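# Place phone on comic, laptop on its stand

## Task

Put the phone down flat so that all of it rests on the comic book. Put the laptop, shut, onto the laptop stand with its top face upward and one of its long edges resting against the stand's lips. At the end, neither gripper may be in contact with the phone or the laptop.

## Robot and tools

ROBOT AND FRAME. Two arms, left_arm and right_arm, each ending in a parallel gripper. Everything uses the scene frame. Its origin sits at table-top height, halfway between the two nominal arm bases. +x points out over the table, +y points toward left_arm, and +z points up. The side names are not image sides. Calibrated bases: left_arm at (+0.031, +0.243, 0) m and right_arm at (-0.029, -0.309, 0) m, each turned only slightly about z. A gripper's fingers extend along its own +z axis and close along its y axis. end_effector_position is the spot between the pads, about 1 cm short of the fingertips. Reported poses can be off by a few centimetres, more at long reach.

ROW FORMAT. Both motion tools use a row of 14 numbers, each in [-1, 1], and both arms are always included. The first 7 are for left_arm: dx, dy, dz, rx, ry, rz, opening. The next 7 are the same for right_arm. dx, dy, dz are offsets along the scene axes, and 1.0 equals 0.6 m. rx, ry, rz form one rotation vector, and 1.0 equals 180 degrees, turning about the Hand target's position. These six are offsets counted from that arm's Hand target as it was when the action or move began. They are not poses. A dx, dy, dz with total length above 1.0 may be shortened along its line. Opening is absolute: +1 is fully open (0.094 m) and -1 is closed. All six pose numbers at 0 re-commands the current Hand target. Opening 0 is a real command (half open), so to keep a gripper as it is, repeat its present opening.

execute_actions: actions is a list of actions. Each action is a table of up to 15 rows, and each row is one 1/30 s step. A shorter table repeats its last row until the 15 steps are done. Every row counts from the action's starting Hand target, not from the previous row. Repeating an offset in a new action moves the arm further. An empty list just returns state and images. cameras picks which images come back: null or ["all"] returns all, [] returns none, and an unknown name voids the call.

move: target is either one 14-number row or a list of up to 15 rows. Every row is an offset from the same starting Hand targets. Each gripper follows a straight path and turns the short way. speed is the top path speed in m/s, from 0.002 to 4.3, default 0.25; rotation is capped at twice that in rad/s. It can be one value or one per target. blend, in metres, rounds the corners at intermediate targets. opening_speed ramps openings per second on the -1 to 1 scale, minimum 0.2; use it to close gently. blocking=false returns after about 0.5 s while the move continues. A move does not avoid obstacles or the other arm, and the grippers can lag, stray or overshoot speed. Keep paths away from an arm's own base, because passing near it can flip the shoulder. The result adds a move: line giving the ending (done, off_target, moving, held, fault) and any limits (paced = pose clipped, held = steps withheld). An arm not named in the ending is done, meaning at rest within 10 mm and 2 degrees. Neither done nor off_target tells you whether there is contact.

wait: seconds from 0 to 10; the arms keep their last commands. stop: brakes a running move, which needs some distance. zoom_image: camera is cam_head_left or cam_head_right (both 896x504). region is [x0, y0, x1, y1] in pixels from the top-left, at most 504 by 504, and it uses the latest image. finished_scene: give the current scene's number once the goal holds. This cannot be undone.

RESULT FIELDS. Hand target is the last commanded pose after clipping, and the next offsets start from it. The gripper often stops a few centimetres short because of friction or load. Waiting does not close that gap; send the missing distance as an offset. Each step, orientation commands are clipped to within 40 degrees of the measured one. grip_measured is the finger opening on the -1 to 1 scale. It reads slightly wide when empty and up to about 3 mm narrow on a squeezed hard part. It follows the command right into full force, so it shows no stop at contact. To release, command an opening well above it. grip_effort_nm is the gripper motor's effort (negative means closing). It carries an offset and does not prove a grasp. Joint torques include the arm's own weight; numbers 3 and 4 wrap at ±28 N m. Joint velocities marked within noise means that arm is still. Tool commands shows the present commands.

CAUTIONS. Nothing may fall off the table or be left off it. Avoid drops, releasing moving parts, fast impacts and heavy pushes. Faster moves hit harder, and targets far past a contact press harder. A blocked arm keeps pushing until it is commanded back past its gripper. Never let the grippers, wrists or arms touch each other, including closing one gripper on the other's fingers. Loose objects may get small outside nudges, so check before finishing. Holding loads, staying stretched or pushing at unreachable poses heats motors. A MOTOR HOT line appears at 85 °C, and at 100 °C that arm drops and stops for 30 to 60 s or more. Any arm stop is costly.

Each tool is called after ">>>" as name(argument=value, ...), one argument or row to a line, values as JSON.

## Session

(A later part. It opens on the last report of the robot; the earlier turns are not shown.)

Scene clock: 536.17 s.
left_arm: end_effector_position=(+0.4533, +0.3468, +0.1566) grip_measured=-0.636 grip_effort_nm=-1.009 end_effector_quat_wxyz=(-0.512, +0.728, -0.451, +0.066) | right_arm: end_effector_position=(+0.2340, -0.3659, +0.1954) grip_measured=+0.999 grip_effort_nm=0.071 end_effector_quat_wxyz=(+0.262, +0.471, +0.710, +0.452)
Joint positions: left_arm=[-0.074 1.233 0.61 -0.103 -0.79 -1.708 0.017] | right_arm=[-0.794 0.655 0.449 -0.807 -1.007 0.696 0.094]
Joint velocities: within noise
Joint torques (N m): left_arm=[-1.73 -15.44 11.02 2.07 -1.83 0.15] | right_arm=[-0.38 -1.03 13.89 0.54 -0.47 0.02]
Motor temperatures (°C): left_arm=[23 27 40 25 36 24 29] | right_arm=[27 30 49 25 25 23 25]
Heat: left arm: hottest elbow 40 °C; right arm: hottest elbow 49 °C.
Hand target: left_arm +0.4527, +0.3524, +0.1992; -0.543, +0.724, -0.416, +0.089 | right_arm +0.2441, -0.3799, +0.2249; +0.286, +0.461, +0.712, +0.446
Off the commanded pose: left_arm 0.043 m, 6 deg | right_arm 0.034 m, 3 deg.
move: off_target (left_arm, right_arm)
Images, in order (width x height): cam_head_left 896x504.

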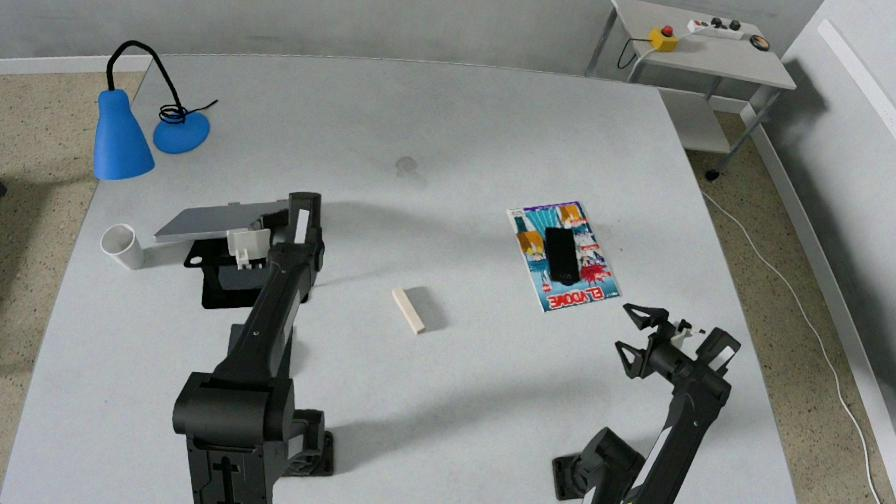

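>>> move(
  target=[-0.005,0,-0.045,0,0,0,-1,0,0,0,0,0,0,1],
  speed=0.06,
  cameras=["cam_head_left"],
)

>>> zoom_image(
  camera="cam_head_left",
  region=[150, 175, 310, 305],
)

Scene clock: 539.90 s.
left_arm: end_effector_position=(+0.4524, +0.3471, +0.1555) grip_measured=-0.636 grip_effort_nm=-1.009 end_effector_quat_wxyz=(-0.519, +0.728, -0.442, +0.078) | right_arm: end_effector_position=(+0.2340, -0.3659, +0.1954) grip_measured=+0.999 grip_effort_nm=0.071 end_effector_quat_wxyz=(+0.262, +0.471, +0.710, +0.452)
Joint positions: left_arm=[-0.074 1.232 0.589 -0.05 -0.792 -1.709 0.017] | right_arm=[-0.794 0.655 0.449 -0.807 -1.007 0.696 0.094]
Joint velocities: within noise
Joint torques (N m): left_arm=[-1.14 -11.4 8.5 3.3 -1.72 0.1] | right_arm=[-0.32 -1.03 13.87 0.54 -0.47 0.02]
Motor temperatures (°C): left_arm=[23 27 40 25 36 24 29] | right_arm=[27 30 49 25 25 23 25]
Heat: left arm: hottest elbow 40 °C; right arm: hottest elbow 49 °C.
Hand target: left_arm +0.4497, +0.3524, +0.1721; -0.543, +0.724, -0.416, +0.089 | right_arm +0.2441, -0.3799, +0.2249; +0.286, +0.461, +0.712, +0.446
Off the commanded pose: left_arm 0.018 m, 4 deg | right_arm 0.034 m, 3 deg.
move: off_target (left_arm, right_arm)
Images, in order (width x height): cam_head_left 896x504.

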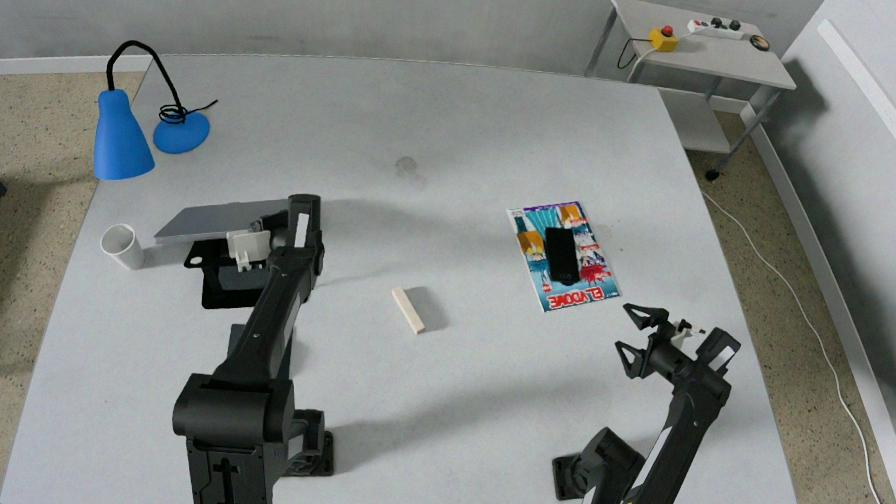

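Scaled by 3.150.

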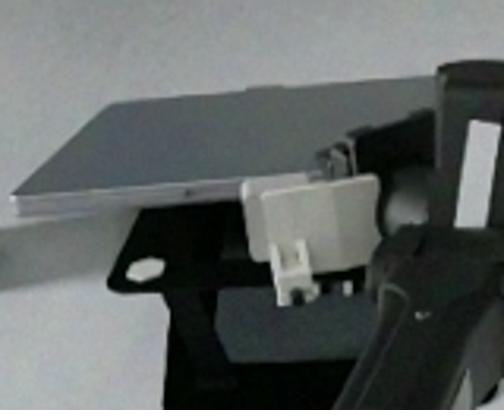

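>>> move(
  target=[
    [0,0,0.1,0,0.02,0,-1,0,0,0,0,0,0,1],
    [-0.03,0,0.1,0,0.02,0,-1,0,0,0,0,0,0,1],
  ],
  speed=0.06,
  cameras=["cam_head_left"],
)

>>> zoom_image(
  camera="cam_head_left",
  region=[150, 175, 310, 305],
)

Scene clock: 545.57 s.
left_arm: end_effector_position=(+0.4127, +0.3489, +0.1654) grip_measured=-0.637 grip_effort_nm=-1.009 end_effector_quat_wxyz=(-0.487, +0.734, -0.472, +0.027) | right_arm: end_effector_position=(+0.2340, -0.3659, +0.1954) grip_measured=+0.999 grip_effort_nm=0.061 end_effector_quat_wxyz=(+0.262, +0.471, +0.710, +0.452)
Joint positions: left_arm=[-0.074 1.107 0.593 -0.326 -0.792 -1.726 0.017] | right_arm=[-0.794 0.655 0.449 -0.807 -1.007 0.696 0.094]
Joint velocities: within noise
Joint torques (N m): left_arm=[-1.85 -13.33 17.25 1.68 -1.81 0.21] | right_arm=[-0.38 -0.97 13.89 0.51 -0.48 0.03]
Motor temperatures (°C): left_arm=[23 27 39 25 36 24 29] | right_arm=[27 30 49 25 25 23 25]
Heat: left arm: hottest elbow 39 °C; right arm: hottest elbow 49 °C.
Hand target: left_arm +0.4316, +0.3525, +0.2322; -0.530, +0.726, -0.433, +0.066 | right_arm +0.2441, -0.3799, +0.2249; +0.286, +0.461, +0.712, +0.446
Off the commanded pose: left_arm 0.069 m, 8 deg | right_arm 0.034 m, 3 deg.
move: off_target (left_arm, right_arm)
Images, in order (width x height): cam_head_left 896x504.

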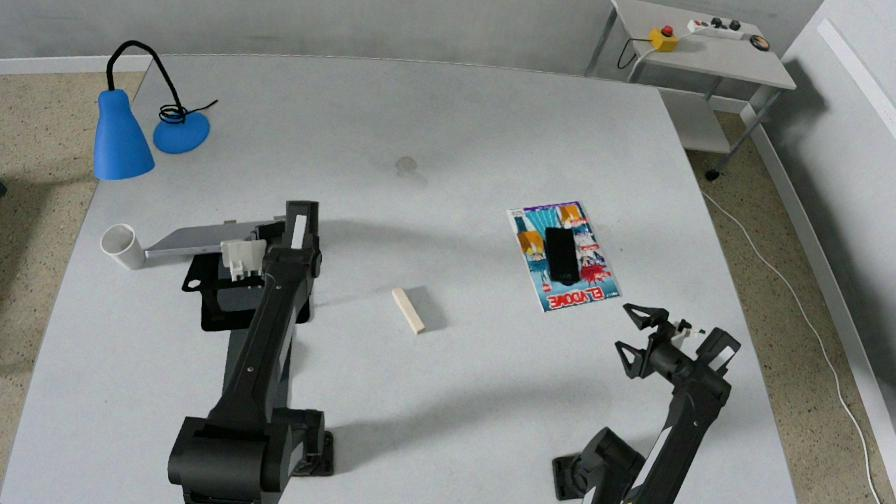

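Scaled by 3.150.

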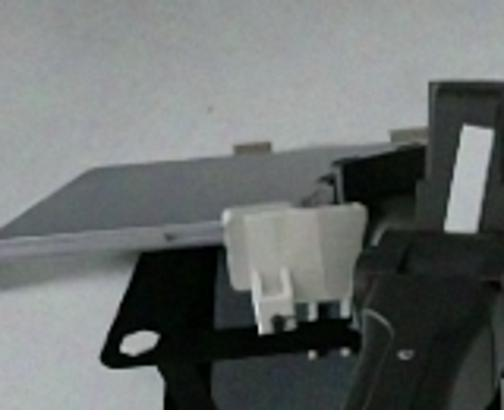

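>>> move(
  target=[-0.02,0,-0.1,0,0,0,-1,0,0,0,0,0,0,1],
  speed=0.08,
  cameras=["cam_head_left"],
)

>>> zoom_image(
  camera="cam_head_left",
  region=[150, 175, 310, 305],
)

Scene clock: 550.17 s.
left_arm: end_effector_position=(+0.4115, +0.3502, +0.1513) grip_measured=-0.637 grip_effort_nm=-1.009 end_effector_quat_wxyz=(-0.505, +0.733, -0.453, +0.050) | right_arm: end_effector_position=(+0.2340, -0.3659, +0.1954) grip_measured=+0.999 grip_effort_nm=0.066 end_effector_quat_wxyz=(+0.262, +0.471, +0.710, +0.452)
Joint positions: left_arm=[-0.074 1.123 0.528 -0.175 -0.802 -1.726 0.017] | right_arm=[-0.794 0.655 0.449 -0.807 -1.007 0.696 0.094]
Joint velocities: within noise
Joint torques (N m): left_arm=[-2.49 -8.18 10.82 2.91 -1.5 0.25] | right_arm=[-0.32 -0.97 13.89 0.55 -0.48 0.03]
Motor temperatures (°C): left_arm=[23 27 39 25 36 24 29] | right_arm=[27 30 49 25 25 23 25]
Heat: left arm: hottest elbow 39 °C; right arm: hottest elbow 49 °C.
Hand target: left_arm +0.4196, +0.3525, +0.1721; -0.530, +0.726, -0.433, +0.066 | right_arm +0.2441, -0.3799, +0.2249; +0.286, +0.461, +0.712, +0.446
Off the commanded pose: left_arm 0.022 m, 4 deg | right_arm 0.034 m, 3 deg.
move: off_target (left_arm, right_arm)
Images, in order (width x height): cam_head_left 896x504.

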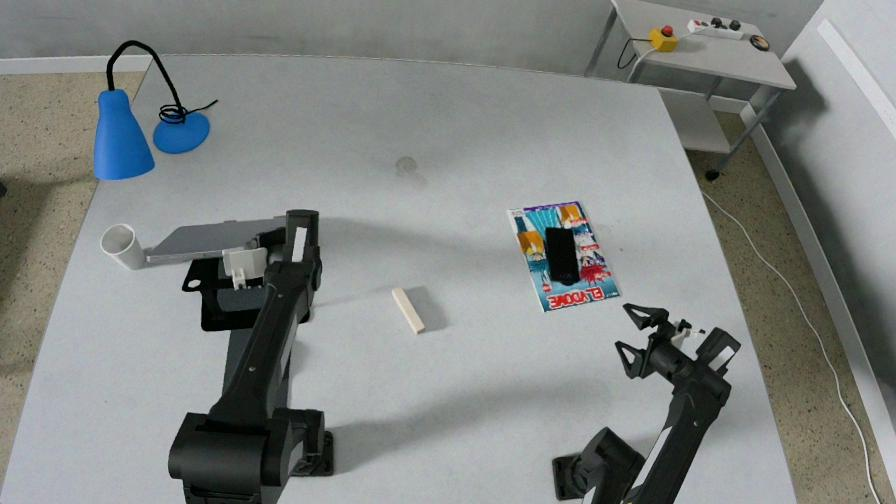

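Scaled by 3.150.

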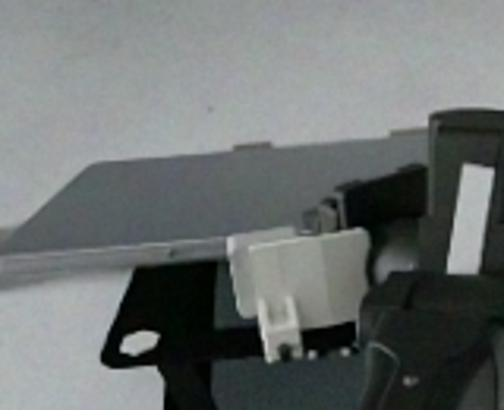

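>>> execute_actions(
  actions=[],
  cameras=["cam_head_right"],
)

>>> zoom_image(
  camera="cam_head_right",
  region=[160, 190, 350, 340],
)

Scene clock: 554.63 s.
left_arm: end_effector_position=(+0.4115, +0.3502, +0.1514) grip_measured=-0.637 grip_effort_nm=-1.009 end_effector_quat_wxyz=(-0.505, +0.733, -0.453, +0.050) | right_arm: end_effector_position=(+0.2340, -0.3659, +0.1954) grip_measured=+0.999 grip_effort_nm=0.066 end_effector_quat_wxyz=(+0.262, +0.471, +0.710, +0.452)
Joint positions: left_arm=[-0.074 1.123 0.528 -0.175 -0.802 -1.725 0.017] | right_arm=[-0.794 0.655 0.449 -0.807 -1.007 0.696 0.094]
Joint velocities: within noise
Joint torques (N m): left_arm=[-1.38 -9.23 11 3.11 -1.45 0.2] | right_arm=[-0.38 -0.97 13.89 0.54 -0.48 0.03]
Motor temperatures (°C): left_arm=[23 27 39 25 36 24 29] | right_arm=[27 30 49 25 25 23 25]
Heat: left arm: hottest elbow 39 °C; right arm: hottest elbow 49 °C.
Hand target: left_arm +0.4196, +0.3525, +0.1721; -0.530, +0.726, -0.433, +0.066 | right_arm +0.2441, -0.3799, +0.2249; +0.286, +0.461, +0.712, +0.446
Tool commands: left_gripper/opening=-1.0 right_gripper/opening=+1.0
Off the commanded pose: left_arm 0.022 m, 4 deg | right_arm 0.034 m, 3 deg.
Images, in order (width x height): cam_head_right 896x504.

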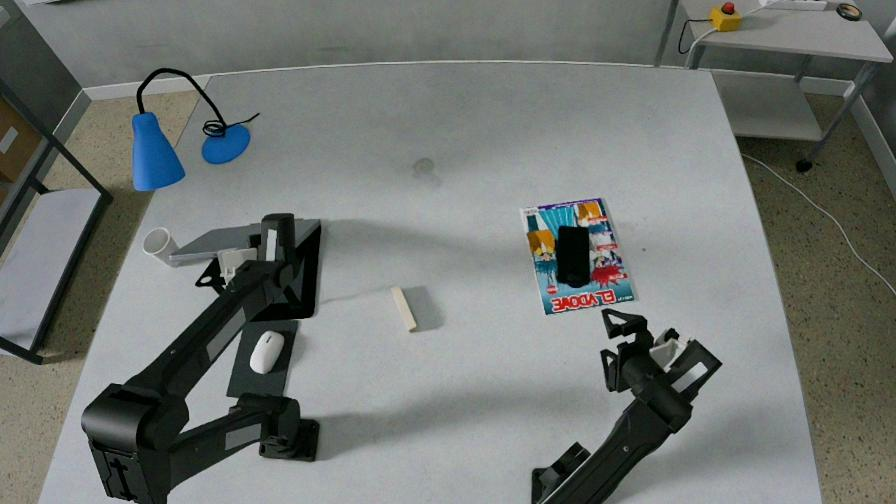

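Scaled by 2.653.

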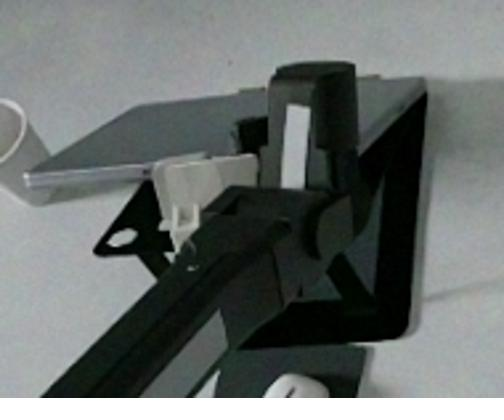

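>>> move(
  target=[0,0,-0.015,0,0,0,-0.3,0,0,0,0,0,0,1],
  speed=0.06,
  opening_speed=0.4,
  cameras=["cam_head_left"],
)

>>> zoom_image(
  camera="cam_head_left",
  region=[150, 190, 310, 320],
)

Scene clock: 559.63 s.
left_arm: end_effector_position=(+0.4147, +0.3519, +0.1510) grip_measured=-0.302 grip_effort_nm=0.081 end_effector_quat_wxyz=(-0.515, +0.731, -0.445, +0.053) | right_arm: end_effector_position=(+0.2340, -0.3659, +0.1954) grip_measured=+0.999 grip_effort_nm=0.071 end_effector_quat_wxyz=(+0.262, +0.471, +0.710, +0.452)
Joint positions: left_arm=[-0.074 1.139 0.523 -0.129 -0.817 -1.719 0.033] | right_arm=[-0.794 0.655 0.449 -0.807 -1.007 0.696 0.094]
Joint velocities: within noise
Joint torques (N m): left_arm=[-1.73 -8.7 10.03 2.81 -0.9 0.22] | right_arm=[-0.38 -0.97 13.89 0.53 -0.47 0.02]
Motor temperatures (°C): left_arm=[23 27 39 25 36 24 29] | right_arm=[27 30 49 25 25 23 25]
Heat: left arm: hottest elbow 39 °C; right arm: hottest elbow 49 °C.
Hand target: left_arm +0.4196, +0.3525, +0.1632; -0.530, +0.726, -0.433, +0.066 | right_arm +0.2441, -0.3799, +0.2249; +0.286, +0.461, +0.712, +0.446
Off the commanded pose: left_arm 0.013 m, 3 deg | right_arm 0.034 m, 3 deg.
move: off_target (left_arm, right_arm)
Images, in order (width x height): cam_head_left 896x504.

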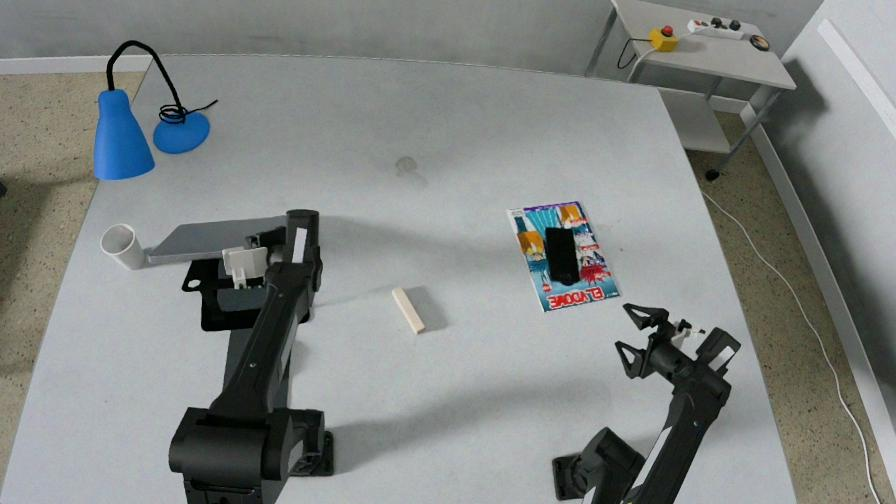

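Scaled by 3.150.

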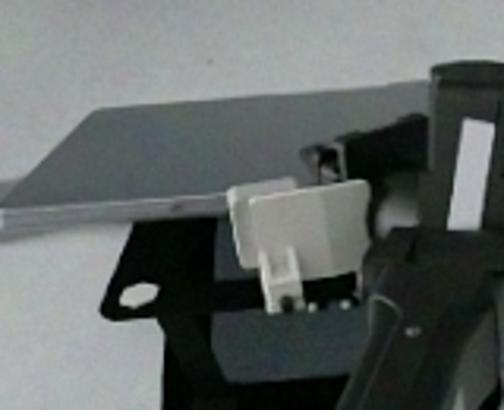

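>>> move(
  target=[
    [0,0,0,0,0,0,0.0,0,0,0,0,0,0,1],
    [-0.12,-0.15,0.085,0,0,0,0.0,0,0,0,0,0,0,1],
  ],
  speed=0.08,
  opening_speed=0.4,
)

>>> zoom_image(
  camera="cam_head_left",
  region=[150, 190, 310, 320],
)

>>> zoom_image(
  camera="cam_head_right",
  region=[160, 190, 350, 340],
)

Scene clock: 567.63 s.
left_arm: end_effector_position=(+0.3369, +0.2729, +0.1890) grip_measured=-0.001 grip_effort_nm=0.085 end_effector_quat_wxyz=(-0.529, +0.708, -0.465, +0.053) | right_arm: end_effector_position=(+0.2340, -0.3659, +0.1954) grip_measured=+0.999 grip_effort_nm=0.061 end_effector_quat_wxyz=(+0.262, +0.471, +0.710, +0.452)
Joint positions: left_arm=[-0.442 0.886 0.519 -0.703 -1.052 -2.099 0.047] | right_arm=[-0.794 0.655 0.449 -0.807 -1.007 0.696 0.094]
Joint velocities: within noise
Joint torques (N m): left_arm=[-2.78 -5.36 15.2 0.62 -0.73 -0.03] | right_arm=[-0.38 -1.03 13.9 0.54 -0.47 0.03]
Motor temperatures (°C): left_arm=[23 26 38 25 35 24 29] | right_arm=[27 30 50 25 25 23 25]
Heat: left arm: hottest elbow 38 °C; right arm: hottest elbow 50 °C.
Hand target: left_arm +0.3476, +0.2625, +0.2142; -0.530, +0.726, -0.433, +0.066 | right_arm +0.2441, -0.3799, +0.2249; +0.286, +0.461, +0.712, +0.446
Off the commanded pose: left_arm 0.029 m, 4 deg | right_arm 0.034 m, 3 deg.
joint sent to its limit (left arm) — joint 6 (wrist roll), lower limit. The joint targets are off in orientation, not in position.
move: off_target (left_arm, right_arm)

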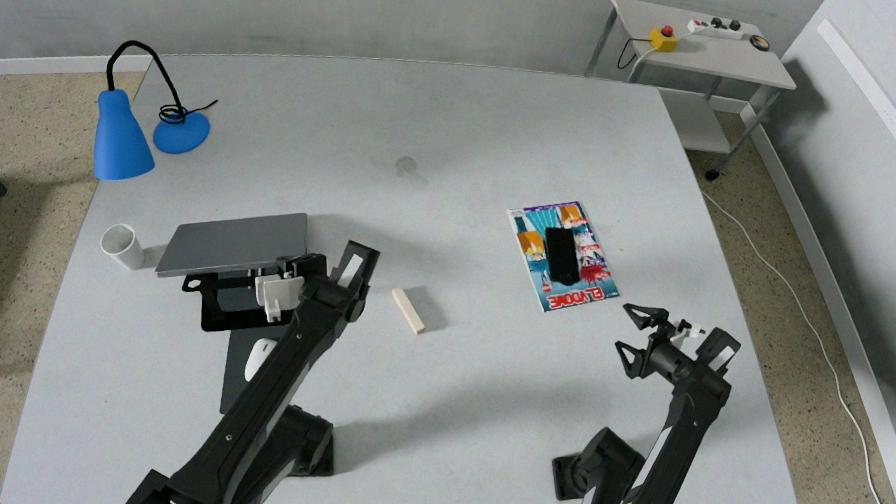

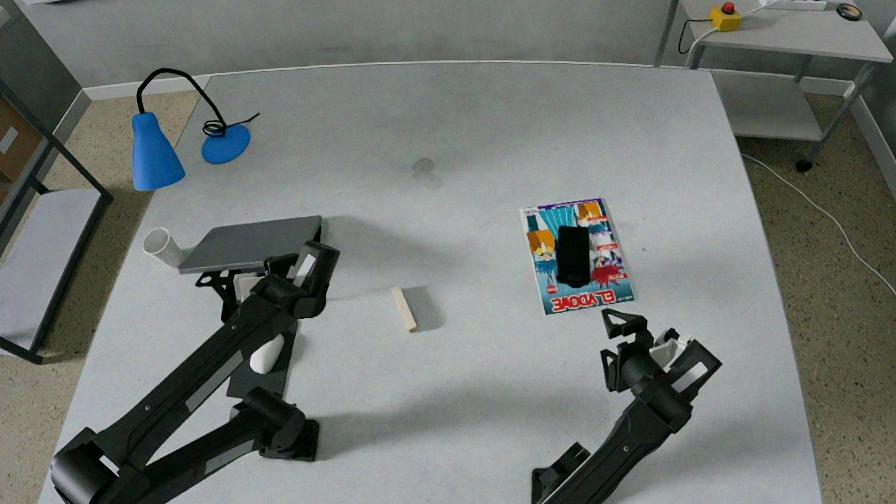

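Scaled by 3.150.

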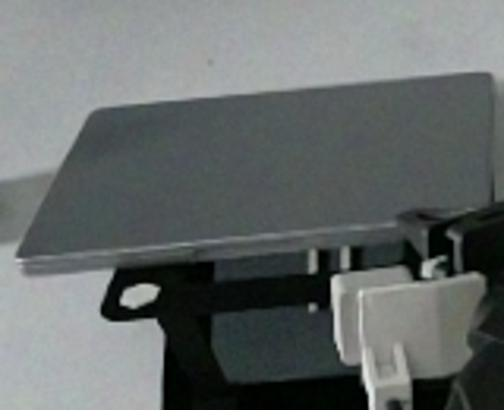

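Scaled by 2.653.

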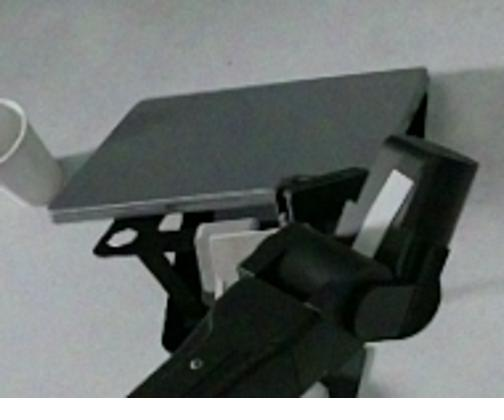

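>>> move(
  target=[
    [-0.12,-0.1,0.1,0,0,0,0.0,0,0,0,0,0,0,1],
    [-0.12,-0.2,0.25,0,0,0,0.0,0,0,0,0,0,0,1],
  ],
  speed=0.15,
)

>>> zoom_image(
  camera="cam_head_left",
  region=[140, 190, 340, 350],
)

>>> zoom_image(
  camera="cam_head_right",
  region=[160, 190, 350, 340],
)

Scene clock: 575.20 s.
left_arm: end_effector_position=(+0.2745, +0.1534, +0.3370) grip_measured=-0.001 grip_effort_nm=0.085 end_effector_quat_wxyz=(+0.559, -0.533, +0.596, -0.218) | right_arm: end_effector_position=(+0.2340, -0.3659, +0.1954) grip_measured=+0.999 grip_effort_nm=0.071 end_effector_quat_wxyz=(+0.262, +0.471, +0.710, +0.452)
Joint positions: left_arm=[-1.064 0.622 0.733 -1.134 -1.238 -2.1 0.047] | right_arm=[-0.794 0.655 0.449 -0.807 -1.007 0.696 0.094]
Joint velocities: within noise
Joint torques (N m): left_arm=[-2.43 -1.55 16.61 1.42 -0.71 -0.01] | right_arm=[-0.32 -0.97 13.86 0.53 -0.48 0.02]
Motor temperatures (°C): left_arm=[23 26 38 24 34 24 29] | right_arm=[27 30 50 25 25 23 25]
Heat: left arm: hottest elbow 38 °C; right arm: hottest elbow 50 °C.
Hand target: left_arm +0.2756, +0.1424, +0.3643; +0.530, -0.726, +0.433, -0.066 | right_arm +0.2441, -0.3799, +0.2249; +0.286, +0.461, +0.712, +0.446
Off the commanded pose: left_arm 0.029 m, 34 deg | right_arm 0.034 m, 3 deg.
joint sent to its limit (left arm) — joint 6 (wrist roll), lower limit. The joint targets are off in orientation, not in position.
move: off_target (left_arm, right_arm)

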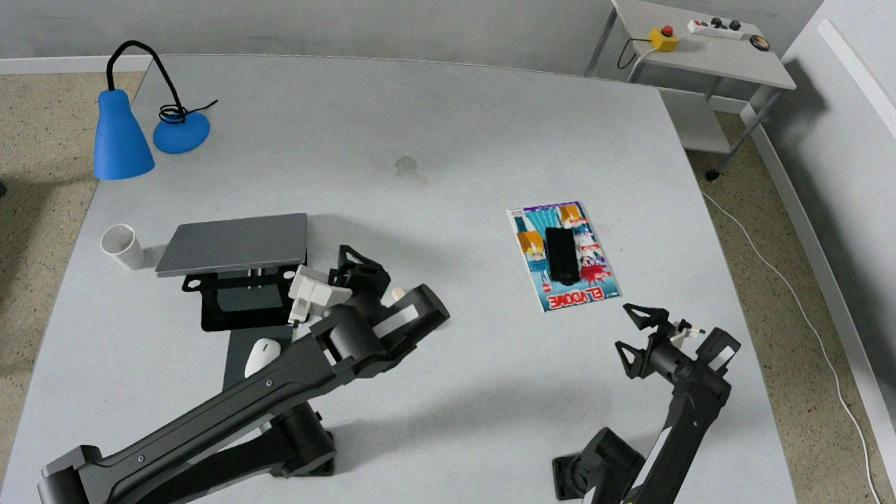

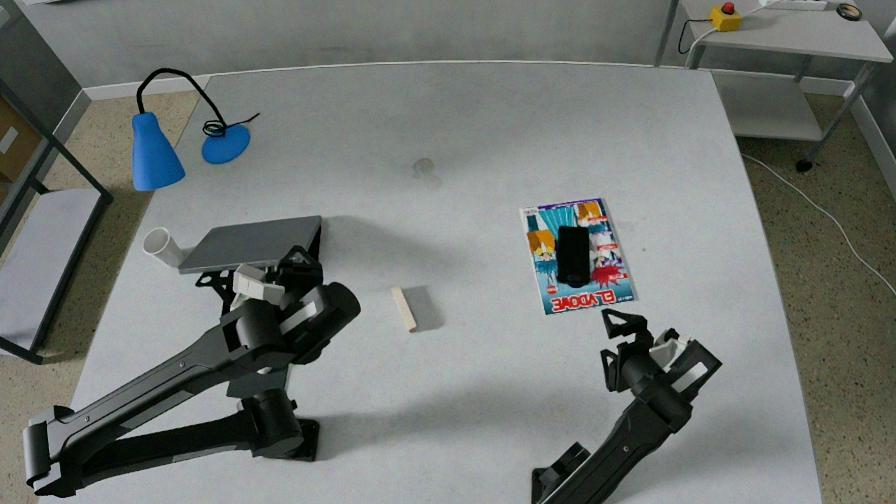

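Scaled by 2.520.

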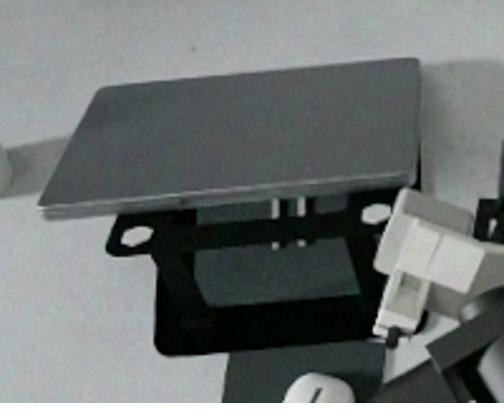

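Scaled by 2.653.

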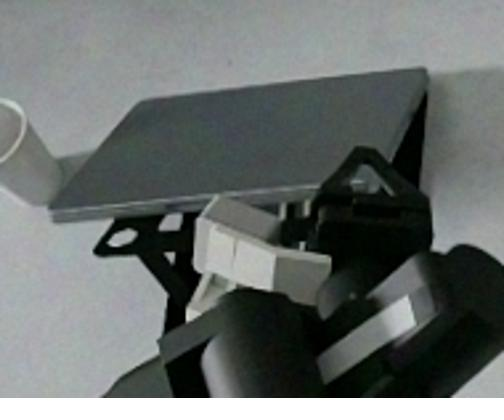

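>>> move(
  target=[-0.1,-0.2,0.0,0,0,0,0.0,0,0,0,0,0,0,1],
  speed=0.2,
)

>>> zoom_image(
  camera="cam_head_left",
  region=[160, 195, 320, 295],
)

>>> zoom_image(
  camera="cam_head_right",
  region=[180, 195, 350, 330],
)

Scene clock: 585.70 s.
left_arm: end_effector_position=(+0.2201, +0.0259, +0.3695) grip_measured=-0.001 grip_effort_nm=0.085 end_effector_quat_wxyz=(+0.572, -0.458, +0.537, -0.418) | right_arm: end_effector_position=(+0.2340, -0.3659, +0.1954) grip_measured=+0.999 grip_effort_nm=0.066 end_effector_quat_wxyz=(+0.262, +0.471, +0.710, +0.452)
Joint positions: left_arm=[-1.529 0.764 0.708 -0.705 -1.576 -2.1 0.047] | right_arm=[-0.794 0.655 0.449 -0.807 -1.007 0.696 0.094]
Joint velocities: within noise
Joint torques (N m): left_arm=[-2.73 -3.66 9.91 1.66 -0.63 -0.01] | right_arm=[-0.26 -1.03 13.87 0.55 -0.47 0.02]
Motor temperatures (°C): left_arm=[23 26 38 24 33 24 28] | right_arm=[26 30 50 25 25 23 25]
Heat: left arm: hottest elbow 38 °C; right arm: hottest elbow 50 °C.
Hand target: left_arm +0.2156, +0.0225, +0.3642; +0.551, -0.673, +0.468, -0.155 | right_arm +0.2441, -0.3799, +0.2249; +0.286, +0.461, +0.712, +0.446
Off the commanded pose: left_arm 0.008 m, 53 deg; orientation clipped | right_arm 0.034 m, 3 deg.
joint sent to its limit (left arm) — joint 5 (wrist yaw), lower limit; joint 6 (wrist roll), lower limit. The joint targets are off in orientation, not in position.
move: off_target (left_arm, right_arm); limits=paced

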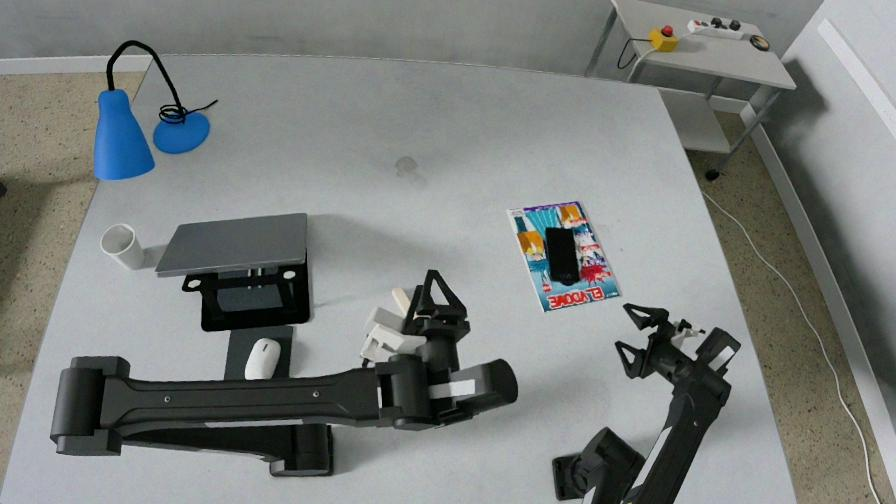

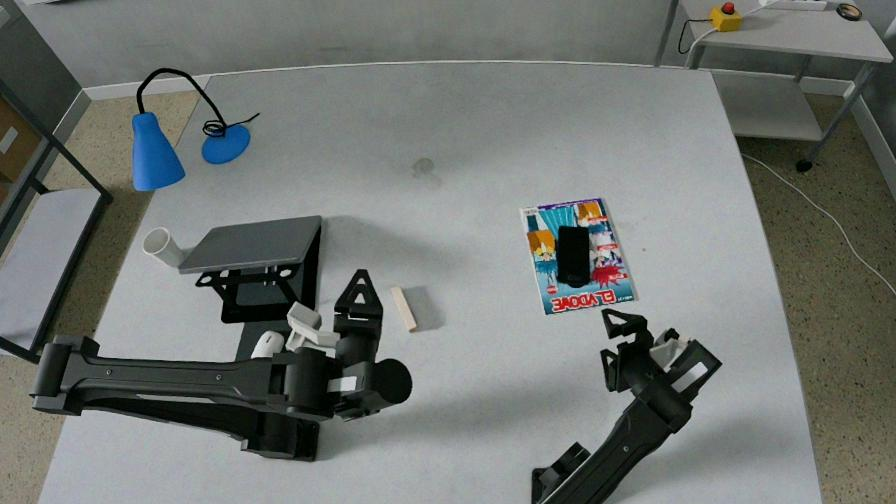

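Scaled by 3.150.

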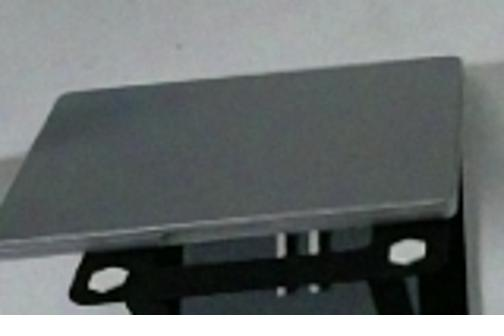

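Scaled by 2.965.

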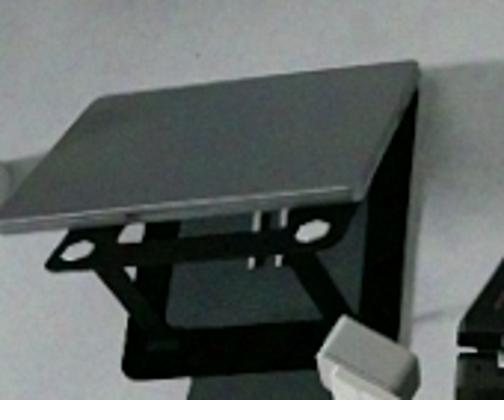

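>>> zoom_image(
  camera="cam_head_right",
  region=[280, 205, 340, 265],
)

>>> zoom_image(
  camera="cam_head_left",
  region=[210, 200, 320, 260],
)

>>> zoom_image(
  camera="cam_head_left",
  region=[150, 250, 320, 340],
)

Scaled by 8.400.

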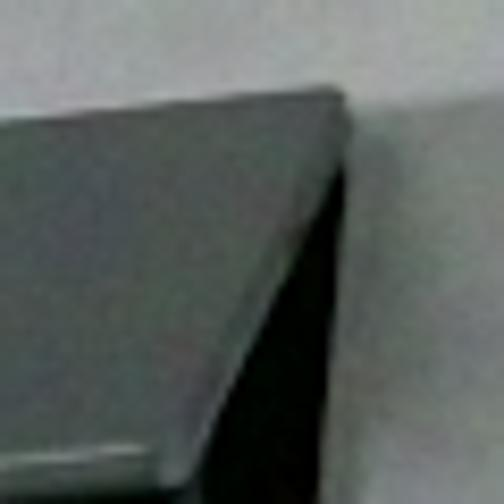

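Scaled by 4.582.

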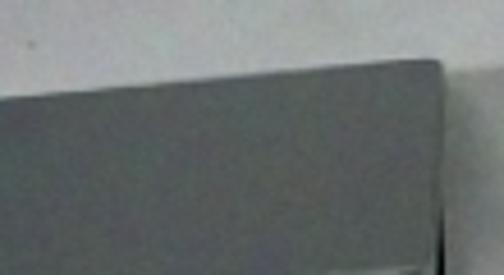

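Scaled by 2.965.

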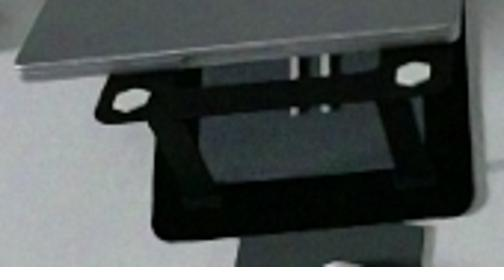

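>>> finished_scene(
  scene=1,
)

The scene is finished: the task was done.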